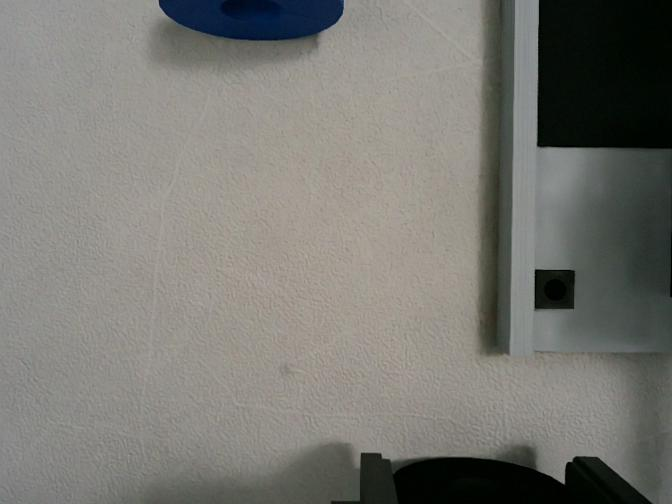

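Scene clock: 222.57 s.
left_arm: end_effector_position=(+0.3220, -0.4075, +0.0394) grip_measured=-0.01 end_effector_quat_wxyz=(+0.001, +0.786, +0.618, -0.002) | right_arm: end_effector_position=(+0.4089, +0.1221, +0.1525) grip_measured=-0.32 end_effector_quat_wxyz=(+0.070, -0.602, +0.794, +0.046)
Joint positions: left_arm=[1.186 -1.982 -1.237 1.199 -1.871 2.011 -1.483 0.043] | right_arm=[-0.637 -0.163 0.857 0.748 0.373 0.801 1.809 0.03]
Joint torques (N m): left_arm=[-6.92 15.72 20.84 -12.34 -1.89 -3.37 -0.62] | right_arm=[6.54 -10.96 -3.72 17.77 2.89 -0.88 -1.02]
Wrist depth (mm): cam_left_wrist=[- - - - - - - / - - - - - - - / - - - - - - - / - - - - - - - / - - - - - - - / - - - - - - - / - - - - - - -] | cam_right_wrist=[258 259 259 259 259 260 260 / 263 263 264 264 264 264 265 / 267 267 267 268 268 269 269 / 271 271 271 272 272 272 273 / 275 274 275 275 275 276 277 / 279 280 280 280 281 281 282 / 284 284 284 285 285 286 286]
Hand target: left_arm +0.3220, -0.4075, +0.0394; +0.001, +0.786, +0.618, -0.002 | right_arm +0.4089, +0.1221, +0.1525; +0.070, -0.602, +0.794, +0.046
Off the commanded pose: left_arm 0.000 m, 0 deg | right_arm 0.000 m, 0 deg.
move: done

Scene clock: 223.27 s.
left_arm: end_effector_position=(+0.3220, -0.4075, +0.0388) grip_measured=-0.01 end_effector_quat_wxyz=(+0.001, +0.786, +0.618, -0.002) | right_arm: end_effector_position=(+0.4089, +0.1221, +0.1525) grip_measured=-0.32 end_effector_quat_wxyz=(+0.070, -0.602, +0.794, +0.046)
Joint positions: left_arm=[1.185 -1.982 -1.238 1.199 -1.872 2.011 -1.483 0.043] | right_arm=[-0.637 -0.163 0.857 0.748 0.373 0.801 1.809 0.03]
Joint torques (N m): left_arm=[-6.91 15.63 20.87 -12.36 -2.09 -3.31 -0.52] | right_arm=[6.45 -11.13 -3.75 17.93 2.82 -1.04 -1.18]
Wrist depth (mm): cam_left_wrist=[- - - - - - - / - - - - - - - / - - - - - - - / - - - - - - - / - - - - - - - / - - - - - - - / - - - - - - -] | cam_right_wrist=[258 258 259 259 259 260 260 / 263 262 263 263 263 264 265 / 266 267 267 268 267 268 269 / 271 271 271 271 272 273 273 / 274 274 276 276 275 276 277 / 279 280 280 280 281 281 282 / 284 284 285 285 286 286 287]
Hand target: left_arm +0.3220, -0.4075, +0.0388; +0.001, +0.786, +0.618, -0.002 | right_arm +0.4089, +0.1221, +0.1525; +0.070, -0.602, +0.794, +0.046
Off the commanded pose: left_arm 0.000 m, 0 deg | right_arm 0.000 m, 0 deg.
move: done

Scene clock: 223.97 s.
left_arm: end_effector_position=(+0.3220, -0.4075, +0.0382) grip_measured=-0.01 end_effector_quat_wxyz=(+0.001, +0.786, +0.618, -0.002) | right_arm: end_effector_position=(+0.4089, +0.1221, +0.1525) grip_measured=-0.32 end_effector_quat_wxyz=(+0.070, -0.602, +0.794, +0.046)
Joint positions: left_arm=[1.185 -1.983 -1.239 1.198 -1.873 2.01 -1.484 0.043] | right_arm=[-0.637 -0.163 0.857 0.748 0.373 0.801 1.809 0.03]
Joint torques (N m): left_arm=[-6.68 15.29 19.08 -11.28 -2.35 -3.46 -0.68] | right_arm=[6.72 -11.09 -3.66 17.93 2.91 -0.95 -1.17]
Wrist depth (mm): cam_left_wrist=[- - - - - - - / - - - - - - - / - - - - - - - / - - - - - - - / - - - - - - - / - - - - - - - / - - - - - - -] | cam_right_wrist=[258 259 258 260 260 259 260 / 263 263 264 264 264 264 265 / 267 267 268 268 268 268 268 / 270 270 271 271 272 273 273 / 273 274 275 276 275 276 276 / 280 280 280 281 281 281 282 / 284 284 285 285 286 286 286]
Hand target: left_arm +0.3220, -0.4075, +0.0382; +0.001, +0.786, +0.618, -0.002 | right_arm +0.4089, +0.1221, +0.1525; +0.070, -0.602, +0.794, +0.046
Off the commanded pose: left_arm 0.000 m, 0 deg | right_arm 0.000 m, 0 deg.
move: done

Emit:
{"op": "move", "data": {"target": [[0,0,0.1947,0,0,0,-0.25,0,0,0,0,0,0,-0.3],[0.1833,0.1572,0.1947,0,0,0,-0.25,0,0,0,0,0,0,-0.3]], "speed": 0.12, "cameras": ["cam_left_wrist"]}}

Emit:
{"op": "zoom_image", "data": {"camera": "cam_left_wrist", "region": [200, 200, 672, 504]}}

Scene clock: 227.10 s.
left_arm: end_effector_position=(+0.4320, -0.3132, +0.1550) grip_measured=-0.01 end_effector_quat_wxyz=(+0.001, +0.787, +0.618, -0.002) | right_arm: end_effector_position=(+0.4089, +0.1221, +0.1525) grip_measured=-0.32 end_effector_quat_wxyz=(+0.070, -0.602, +0.794, +0.046)
Joint positions: left_arm=[1.585 -1.751 -1.063 1.363 -1.664 2.103 -1.182 0.043] | right_arm=[-0.637 -0.163 0.857 0.748 0.373 0.801 1.809 0.03]
Joint torques (N m): left_arm=[6.26 26.61 21.2 -1.59 -1.82 -3.43 0.93] | right_arm=[6.34 -11.17 -3.86 18.11 2.84 -1.14 -1.11]
Wrist depth (mm): cam_left_wrist=[286 285 284 282 282 281 280 / 287 285 285 276 274 274 281 / 286 286 285 277 187 274 281 / 287 286 285 276 188 274 281 / 288 286 286 277 188 274 282 / 287 287 286 278 188 275 282 / 288 287 287 - 220 276 282] | cam_right_wrist=[258 259 259 259 259 260 260 / 263 263 263 264 264 264 265 / 266 267 267 268 269 268 268 / 271 271 270 271 272 272 273 / 274 275 276 275 276 276 277 / 280 280 280 280 280 282 282 / 283 285 284 285 286 286 287]
Hand target: left_arm +0.4320, -0.3132, +0.1550; +0.001, +0.786, +0.618, -0.002 | right_arm +0.4089, +0.1221, +0.1525; +0.070, -0.602, +0.794, +0.046
Off the commanded pose: left_arm 0.000 m, 0 deg | right_arm 0.000 m, 0 deg.
move: done
camera_calibration:
cam_left_wrist: T_world_to_cam=[[0.973858, -0.225846, -0.0243566, -0.453037], [-0.226108, -0.974065, -0.00854618, -0.132656], [-0.0217948, 0.01383, -0.999667, 0.305152], [0, 0, 0, 1]] pos_world=[0.41785, -0.235753, 0.292882]
Images, in order (width x height): cam_left_wrist 672x504.

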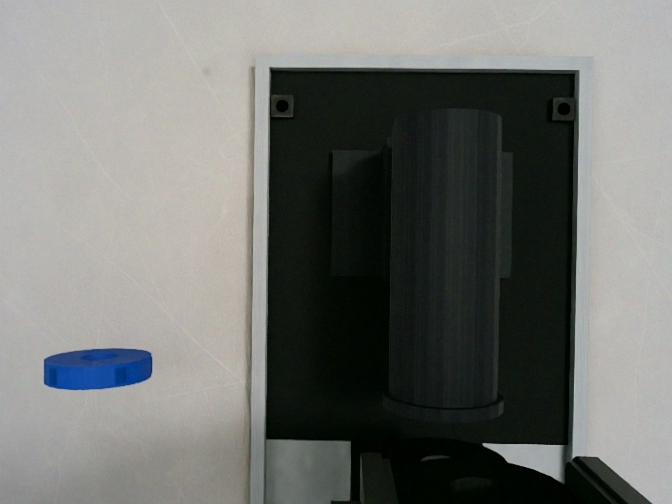

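Scaled by 1.068 from the camera's 672x504 image, which has a finer 960x720 frame.

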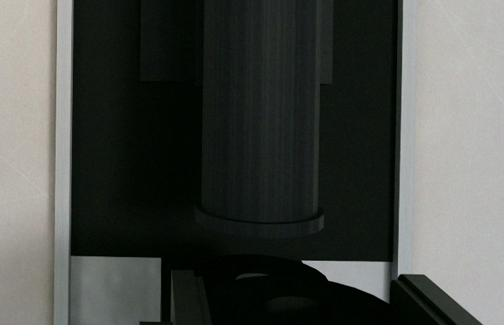

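Emit:
{"op": "move", "data": {"target": [[0,0,-0.095,0,0,0,-0.25,0,0,0,0,0,0,-0.3]], "speed": 0.03}}

Scene clock: 229.53 s.
left_arm: end_effector_position=(+0.4320, -0.3132, +0.0981) grip_measured=-0.01 end_effector_quat_wxyz=(+0.001, +0.786, +0.618, -0.002) | right_arm: end_effector_position=(+0.4089, +0.1221, +0.1525) grip_measured=-0.32 end_effector_quat_wxyz=(+0.070, -0.602, +0.794, +0.046)
Joint positions: left_arm=[1.534 -1.843 -1.155 1.298 -1.749 2.037 -1.196 0.044] | right_arm=[-0.637 -0.163 0.857 0.748 0.373 0.801 1.809 0.03]
Joint torques (N m): left_arm=[-6.62 12.85 11.17 -6.72 -2.19 -2.74 -0.63] | right_arm=[6.25 -11.17 -3.84 17.96 2.87 -1.11 -1.13]
Wrist depth (mm): cam_left_wrist=[229 229 220 219 219 218 218 / 230 229 220 - - 218 218 / 230 229 220 - - 218 218 / 230 230 221 - - 219 218 / 231 230 221 - - 219 219 / 215 230 221 - - 219 219 / 231 231 222 - - - 219] | cam_right_wrist=[258 258 259 259 259 260 260 / 263 263 263 264 264 265 264 / 267 267 267 268 268 269 269 / 270 271 271 272 272 272 273 / 274 275 275 275 275 276 277 / 280 280 280 280 281 281 282 / 285 284 284 285 286 286 287]
Hand target: left_arm +0.4320, -0.3132, +0.0980; +0.001, +0.786, +0.618, -0.002 | right_arm +0.4089, +0.1221, +0.1525; +0.070, -0.602, +0.794, +0.046
Off the commanded pose: left_arm 0.000 m, 0 deg | right_arm 0.000 m, 0 deg.
move: done

Emit:
{"op": "move", "data": {"target": [[0,0,-0.0025,0,0,0,-0.25,0,0,0,0,0,0,-0.3]], "speed": 0.02, "cameras": ["cam_left_wrist"]}}

Emit:
{"op": "zoom_image", "data": {"camera": "cam_left_wrist", "region": [300, 304, 620, 504]}}

Scene clock: 230.47 s.
left_arm: end_effector_position=(+0.4320, -0.3132, +0.0965) grip_measured=-0.01 end_effector_quat_wxyz=(+0.001, +0.786, +0.618, -0.002) | right_arm: end_effector_position=(+0.4089, +0.1221, +0.1525) grip_measured=-0.32 end_effector_quat_wxyz=(+0.070, -0.602, +0.794, +0.046)
Joint positions: left_arm=[1.533 -1.846 -1.158 1.296 -1.751 2.035 -1.197 0.044] | right_arm=[-0.637 -0.163 0.857 0.748 0.373 0.801 1.809 0.03]
Joint torques (N m): left_arm=[-6.73 12.31 9.94 -6.58 -2.31 -2.86 -0.86] | right_arm=[6.4 -11.28 -3.71 18.04 2.88 -1.1 -1.16]
Wrist depth (mm): cam_left_wrist=[228 226 215 214 217 216 216 / 228 227 218 - - 216 216 / 228 227 219 - - 217 216 / 229 227 219 - - 217 216 / 229 228 219 - - 218 217 / 214 228 220 - - 218 217 / 230 229 220 - - - 217] | cam_right_wrist=[258 259 258 259 260 260 260 / 263 263 264 263 264 264 265 / 267 267 267 267 268 268 268 / 270 270 271 272 272 272 273 / 275 274 275 275 276 276 276 / 279 280 280 281 281 282 282 / 284 284 285 285 285 286 286]
Hand target: left_arm +0.4320, -0.3132, +0.0965; +0.001, +0.786, +0.618, -0.002 | right_arm +0.4089, +0.1221, +0.1525; +0.070, -0.602, +0.794, +0.046
Off the commanded pose: left_arm 0.000 m, 0 deg | right_arm 0.000 m, 0 deg.
move: done
camera_calibration:
cam_left_wrist: T_world_to_cam=[[0.973858, -0.225848, -0.0243566, -0.454439], [-0.22611, -0.974064, -0.00854615, -0.133058], [-0.0217947, 0.01383, -0.999667, 0.24667], [0, 0, 0, 1]] pos_world=[0.41785, -0.235653, 0.234382]
Images, in order (width x height): cam_left_wrist 672x504.

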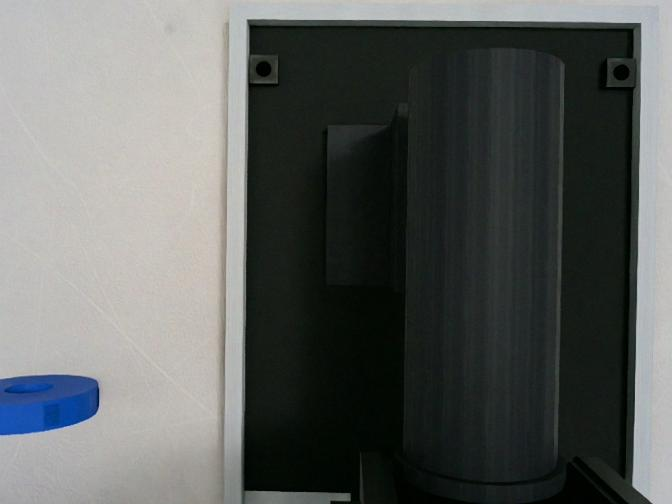

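Scaled by 1.575 from the camera's 672x504 image, which has a finer 960x720 frame.

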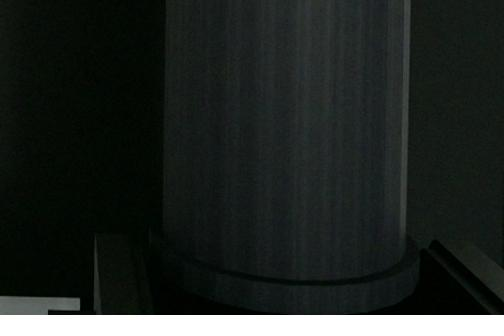

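Emit:
{"op": "move", "data": {"target": [[0,0,-0.002,0,0,0,-0.25,0.0173,0.0863,-0.02,0.1603,-0.0458,0,0.1]], "speed": 0.1, "cameras": ["cam_right_wrist"]}}

Scene clock: 234.00 s.
left_arm: end_effector_position=(+0.4320, -0.3132, +0.0953) grip_measured=-0.01 end_effector_quat_wxyz=(+0.001, +0.786, +0.618, -0.002) | right_arm: end_effector_position=(+0.4193, +0.1739, +0.1405) grip_measured=+0.09 end_effector_quat_wxyz=(+0.273, -0.567, +0.751, +0.200)
Joint positions: left_arm=[1.532 -1.848 -1.16 1.295 -1.753 2.034 -1.197 0.044] | right_arm=[-0.534 -0.069 0.722 0.662 1.155 0.715 1.128 0.048]
Joint torques (N m): left_arm=[-5.7 12.15 9.56 -5.57 -2.07 -2.58 -0.67] | right_arm=[6.45 -4.08 -3.05 10.8 2.98 1.13 -1.52]
Wrist depth (mm): cam_left_wrist=[227 226 215 214 213 212 210 / 227 226 217 - - 215 215 / 227 227 218 - - 215 215 / 228 227 218 - - 215 216 / 228 227 218 - - 216 216 / 211 227 218 - - 216 216 / 228 227 219 - - - 216] | cam_right_wrist=[201 201 201 201 201 201 201 / 218 219 219 219 214 219 218 / 234 234 234 234 234 234 234 / 252 252 252 252 252 251 252 / 273 273 273 272 272 272 272 / 307 306 297 296 288 297 306 / 338 337 324 - 273 327 337]
Hand target: left_arm +0.4320, -0.3132, +0.0953; +0.001, +0.786, +0.618, -0.002 | right_arm +0.4193, +0.1739, +0.1405; +0.273, -0.567, +0.751, +0.200
Off the commanded pose: left_arm 0.000 m, 0 deg | right_arm 0.000 m, 0 deg.
move: done
camera_calibration:
cam_right_wrist: T_world_to_cam=[[-0.966474, 0.256639, -0.00805769, 0.388466], [0.192483, 0.744924, 0.638779, -0.233114], [0.169938, 0.615812, -0.769348, 0.0626415], [0, 0, 0, 1]] pos_world=[0.409668, 0.0353816, 0.200232]
Images, in order (width x height): cam_right_wrist 672x504.

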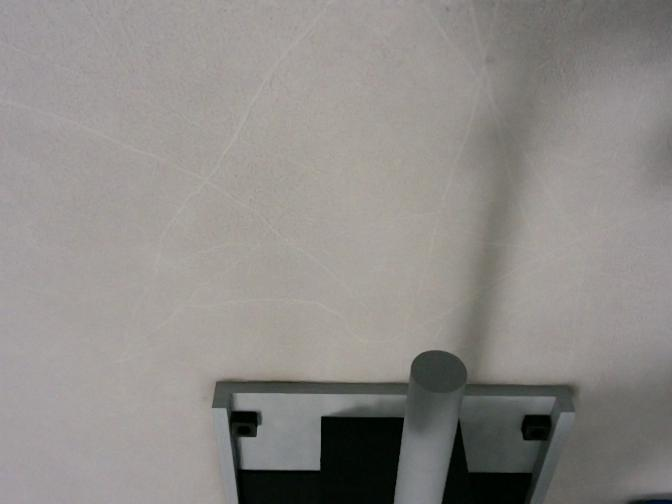

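Emit:
{"op": "move", "data": {"target": [[0,0,0,0,0,0,-0.25,0.0132,0.0432,-0.1008,0,0,0,0.1],[0,0,0,0,0,0,-0.25,0.0132,0.0432,-0.1008,0,0,0,-0.98]], "speed": 0.06, "opening_speed": 1, "cameras": ["cam_right_wrist"]}}

Scene clock: 237.20 s.
left_arm: end_effector_position=(+0.4320, -0.3132, +0.0953) grip_measured=-0.01 end_effector_quat_wxyz=(+0.001, +0.786, +0.618, -0.002) | right_arm: end_effector_position=(+0.4272, +0.1998, +0.0799) grip_measured=-0.64 end_effector_quat_wxyz=(+0.273, -0.567, +0.751, +0.200)
Joint positions: left_arm=[1.532 -1.848 -1.16 1.295 -1.753 2.034 -1.197 0.044] | right_arm=[-0.466 0.202 0.771 0.703 1.24 0.458 0.998 0.016]
Joint torques (N m): left_arm=[-2.4 17.4 17.88 -3.43 0.55 -2.27 -0.64] | right_arm=[1.03 -17.76 9.59 -2.71 -0.32 8.7 -0.87]
Wrist depth (mm): cam_left_wrist=[227 226 215 214 213 212 210 / 227 226 217 - - 215 215 / 227 226 218 - - 215 215 / 228 226 218 - - 216 215 / 228 227 218 - - 216 216 / 211 227 218 - - 216 216 / 229 228 219 - - - 216] | cam_right_wrist=[- - - - - - - / - - - - - - - / - - - - - - - / 180 180 180 180 180 180 180 / 190 190 190 190 189 190 189 / 213 213 213 213 207 213 206 / 235 235 232 233 232 233 232]
Hand target: left_arm +0.4320, -0.3132, +0.0953; +0.001, +0.786, +0.618, -0.002 | right_arm +0.4272, +0.1998, +0.0800; +0.273, -0.567, +0.751, +0.200
Off the commanded pose: left_arm 0.000 m, 0 deg | right_arm 0.000 m, 0 deg.
move: done
camera_calibration:
cam_right_wrist: T_world_to_cam=[[-0.966439, 0.256771, -0.00807197, 0.389043], [0.192572, 0.744888, 0.638795, -0.215339], [0.170036, 0.615801, -0.769335, -0.00125574], [0, 0, 0, 1]] pos_world=[0.417668, 0.0612818, 0.139732]
Images, in order (width x height): cam_right_wrist 672x504.

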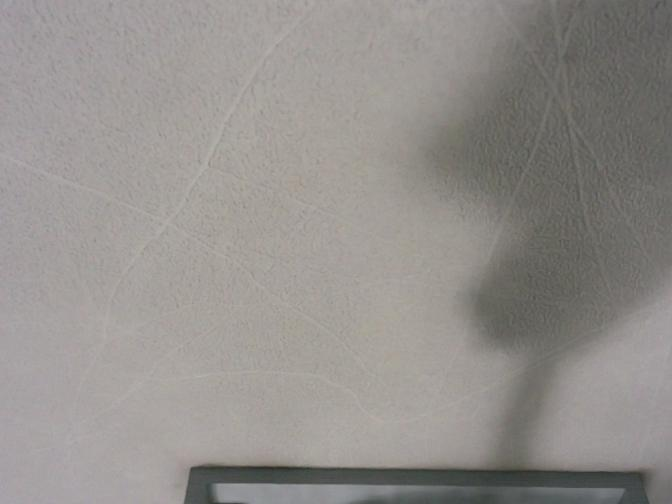

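Emit:
{"op": "move", "data": {"target": [0,0,0,0,0,0,-0.25,0.0055,0.0192,0,0,0,0,-1], "speed": 0.02}}

Scene clock: 238.23 s.
left_arm: end_effector_position=(+0.4320, -0.3132, +0.0953) grip_measured=-0.01 end_effector_quat_wxyz=(+0.001, +0.786, +0.618, -0.002) | right_arm: end_effector_position=(+0.4308, +0.2107, +0.0799) grip_measured=-0.69 end_effector_quat_wxyz=(+0.273, -0.567, +0.751, +0.199)
Joint positions: left_arm=[1.532 -1.848 -1.16 1.295 -1.753 2.034 -1.197 0.044] | right_arm=[-0.441 0.225 0.776 0.722 1.237 0.429 1.018 0.014]
Joint torques (N m): left_arm=[-1.42 17.73 13.83 -2.68 0.72 -1.64 -0.38] | right_arm=[30.83 -2.84 27.17 15.6 -1.07 10.71 1.64]
Wrist depth (mm): cam_left_wrist=[226 226 214 214 213 212 210 / 227 226 217 - - 215 215 / 227 226 217 - - 215 215 / 228 227 218 - - 215 215 / 228 227 218 - - 216 216 / 211 227 219 - - 217 216 / 229 227 219 - - - 217] | cam_right_wrist=[- - - - - - - / - - - - - - - / - - - - - - - / 179 179 179 179 179 179 178 / 189 189 189 189 189 189 188 / 212 213 212 212 206 211 205 / 234 234 226 226 226 226 225]
Hand target: left_arm +0.4320, -0.3132, +0.0953; +0.001, +0.786, +0.618, -0.002 | right_arm +0.4305, +0.2113, +0.0800; +0.273, -0.567, +0.751, +0.200
Off the commanded pose: left_arm 0.000 m, 0 deg | right_arm 0.001 m, 0 deg.
move: done

Emit:
{"op": "move", "data": {"target": [0,0,0.0017,0,0,0,-0.25,-0.0002,-0.0009,0,0,0,0,-1], "speed": 0.02}}

Emit:
{"op": "move", "data": {"target": [0,0,-0.0034,0,0,0,-0.25,0,0,0,0,0,0,-1], "speed": 0.02}}

Emit:
{"op": "move", "data": {"target": [-0.002,0.0005,0.0017,0,0,0,-0.25,0,0,0,0,0,0,-1], "speed": 0.02}}

Emit:
{"op": "move", "data": {"target": [0.004,-0.001,0,0,0,0,-0.25,0,0,0,0,0,0,-1], "speed": 0.02}}

Scene clock: 239.20 s.
left_arm: end_effector_position=(+0.4320, -0.3132, +0.0963) grip_measured=-0.01 end_effector_quat_wxyz=(+0.001, +0.786, +0.618, -0.002) | right_arm: end_effector_position=(+0.4307, +0.2104, +0.0799) grip_measured=-0.69 end_effector_quat_wxyz=(+0.273, -0.567, +0.751, +0.199)
Joint positions: left_arm=[1.532 -1.846 -1.158 1.296 -1.751 2.035 -1.197 0.044] | right_arm=[-0.441 0.223 0.775 0.722 1.238 0.429 1.017 0.014]
Joint torques (N m): left_arm=[6.07 25.49 31.68 -3.37 2.21 -0.11 0.92] | right_arm=[14.4 -14.21 24.3 7.13 2.92 12.6 -1.19]
Wrist depth (mm): cam_left_wrist=[227 226 215 214 213 212 215 / 228 226 218 - - - 214 / 228 227 218 - - 216 216 / 228 227 218 - - 216 216 / 228 227 218 - - 216 216 / 211 228 219 - - 216 216 / 229 228 219 - - - 217] | cam_right_wrist=[- - - - - - - / - - - - - - - / - - - - - - - / 180 180 179 179 179 179 179 / 189 189 189 189 189 189 189 / 213 212 212 212 206 211 205 / 234 234 226 225 226 225 225]
Hand target: left_arm +0.4320, -0.3132, +0.0963; +0.001, +0.786, +0.618, -0.002 | right_arm +0.4304, +0.2108, +0.0800; +0.273, -0.567, +0.751, +0.200
Off the commanded pose: left_arm 0.000 m, 0 deg | right_arm 0.001 m, 0 deg.
move: done

Scene clock: 239.90 s.
left_arm: end_effector_position=(+0.4320, -0.3132, +0.0943) grip_measured=-0.01 end_effector_quat_wxyz=(+0.001, +0.787, +0.618, -0.002) | right_arm: end_effector_position=(+0.4308, +0.2102, +0.0799) grip_measured=-0.69 end_effector_quat_wxyz=(+0.274, -0.567, +0.751, +0.199)
Joint positions: left_arm=[1.531 -1.849 -1.161 1.294 -1.755 2.033 -1.197 0.044] | right_arm=[-0.441 0.223 0.775 0.722 1.238 0.429 1.017 0.014]
Joint torques (N m): left_arm=[-6.61 12.38 10.03 -5.84 -2.24 -2.5 -0.9] | right_arm=[12.61 -13.73 25.2 6.87 1.52 12.59 -1.11]
Wrist depth (mm): cam_left_wrist=[226 225 215 214 213 212 210 / 226 225 216 - - - 214 / 226 225 217 - - 215 214 / 227 226 216 - - 215 215 / 227 226 217 - - 216 215 / 211 226 218 - - 216 215 / 227 227 217 - - - 215] | cam_right_wrist=[- - - - - - - / - - - - - - - / - - - - - - - / 180 180 179 179 179 179 179 / 190 189 189 189 189 189 189 / 213 213 212 212 206 212 205 / 234 234 226 226 226 225 225]
Hand target: left_arm +0.4320, -0.3132, +0.0943; +0.001, +0.786, +0.618, -0.002 | right_arm +0.4304, +0.2108, +0.0800; +0.273, -0.567, +0.751, +0.200
Off the commanded pose: left_arm 0.000 m, 0 deg | right_arm 0.001 m, 0 deg.
move: done

Scene clock: 240.60 s.
left_arm: end_effector_position=(+0.4309, -0.3128, +0.0952) grip_measured=-0.01 end_effector_quat_wxyz=(+0.001, +0.786, +0.618, -0.002) | right_arm: end_effector_position=(+0.4308, +0.2102, +0.0799) grip_measured=-0.69 end_effector_quat_wxyz=(+0.274, -0.567, +0.751, +0.199)
Joint positions: left_arm=[1.528 -1.849 -1.16 1.291 -1.752 2.034 -1.196 0.044] | right_arm=[-0.441 0.223 0.775 0.722 1.238 0.429 1.017 0.014]
Joint torques (N m): left_arm=[-10.19 24.98 28.29 -10.04 3.64 4.14 1.12] | right_arm=[12.05 -12.41 25.33 6.78 -0.98 12.56 -0.95]
Wrist depth (mm): cam_left_wrist=[226 226 214 213 212 211 210 / 226 225 216 - - - 214 / 227 226 216 - - - 215 / 227 226 217 - - - 215 / 227 226 218 - - - 215 / 212 227 218 - - 215 216 / 228 227 218 - - - 216] | cam_right_wrist=[- - - - - - - / - - - - - - - / - - - - - - - / 180 180 179 179 179 179 179 / 190 189 189 189 189 189 188 / 213 212 212 212 206 212 205 / 235 234 226 226 226 226 225]
Hand target: left_arm +0.4308, -0.3129, +0.0953; +0.001, +0.786, +0.618, -0.002 | right_arm +0.4304, +0.2108, +0.0800; +0.273, -0.567, +0.751, +0.200
Off the commanded pose: left_arm 0.000 m, 0 deg | right_arm 0.001 m, 0 deg.
move: done

Scene clock: 241.30 s.
left_arm: end_effector_position=(+0.4329, -0.3135, +0.0953) grip_measured=-0.01 end_effector_quat_wxyz=(+0.001, +0.787, +0.618, -0.003) | right_arm: end_effector_position=(+0.4308, +0.2102, +0.0799) grip_measured=-0.69 end_effector_quat_wxyz=(+0.274, -0.567, +0.751, +0.199)
Joint positions: left_arm=[1.535 -1.846 -1.16 1.3 -1.754 2.034 -1.198 0.044] | right_arm=[-0.441 0.223 0.775 0.722 1.238 0.429 1.017 0.014]
Joint torques (N m): left_arm=[9.71 23.87 31.44 -0.19 -4.83 -7.75 -0.89] | right_arm=[12.23 -10.77 25.23 7.02 -1.61 12.42 -0.64]
Wrist depth (mm): cam_left_wrist=[226 225 215 214 213 212 210 / 227 226 216 - - 214 214 / 227 226 217 - - 215 214 / 227 226 217 - - 215 215 / 228 227 218 - - 215 215 / 213 227 218 - - 215 215 / 229 227 218 - - - 215] | cam_right_wrist=[- - - - - - - / - - - - - - - / - - - - - - - / 180 179 179 179 179 179 179 / 189 189 189 189 189 188 188 / 213 213 212 212 206 212 205 / 235 234 226 226 225 225 225]
Hand target: left_arm +0.4332, -0.3135, +0.0953; +0.001, +0.786, +0.618, -0.002 | right_arm +0.4304, +0.2108, +0.0800; +0.273, -0.567, +0.751, +0.200
Off the commanded pose: left_arm 0.000 m, 0 deg | right_arm 0.001 m, 0 deg.
move: done


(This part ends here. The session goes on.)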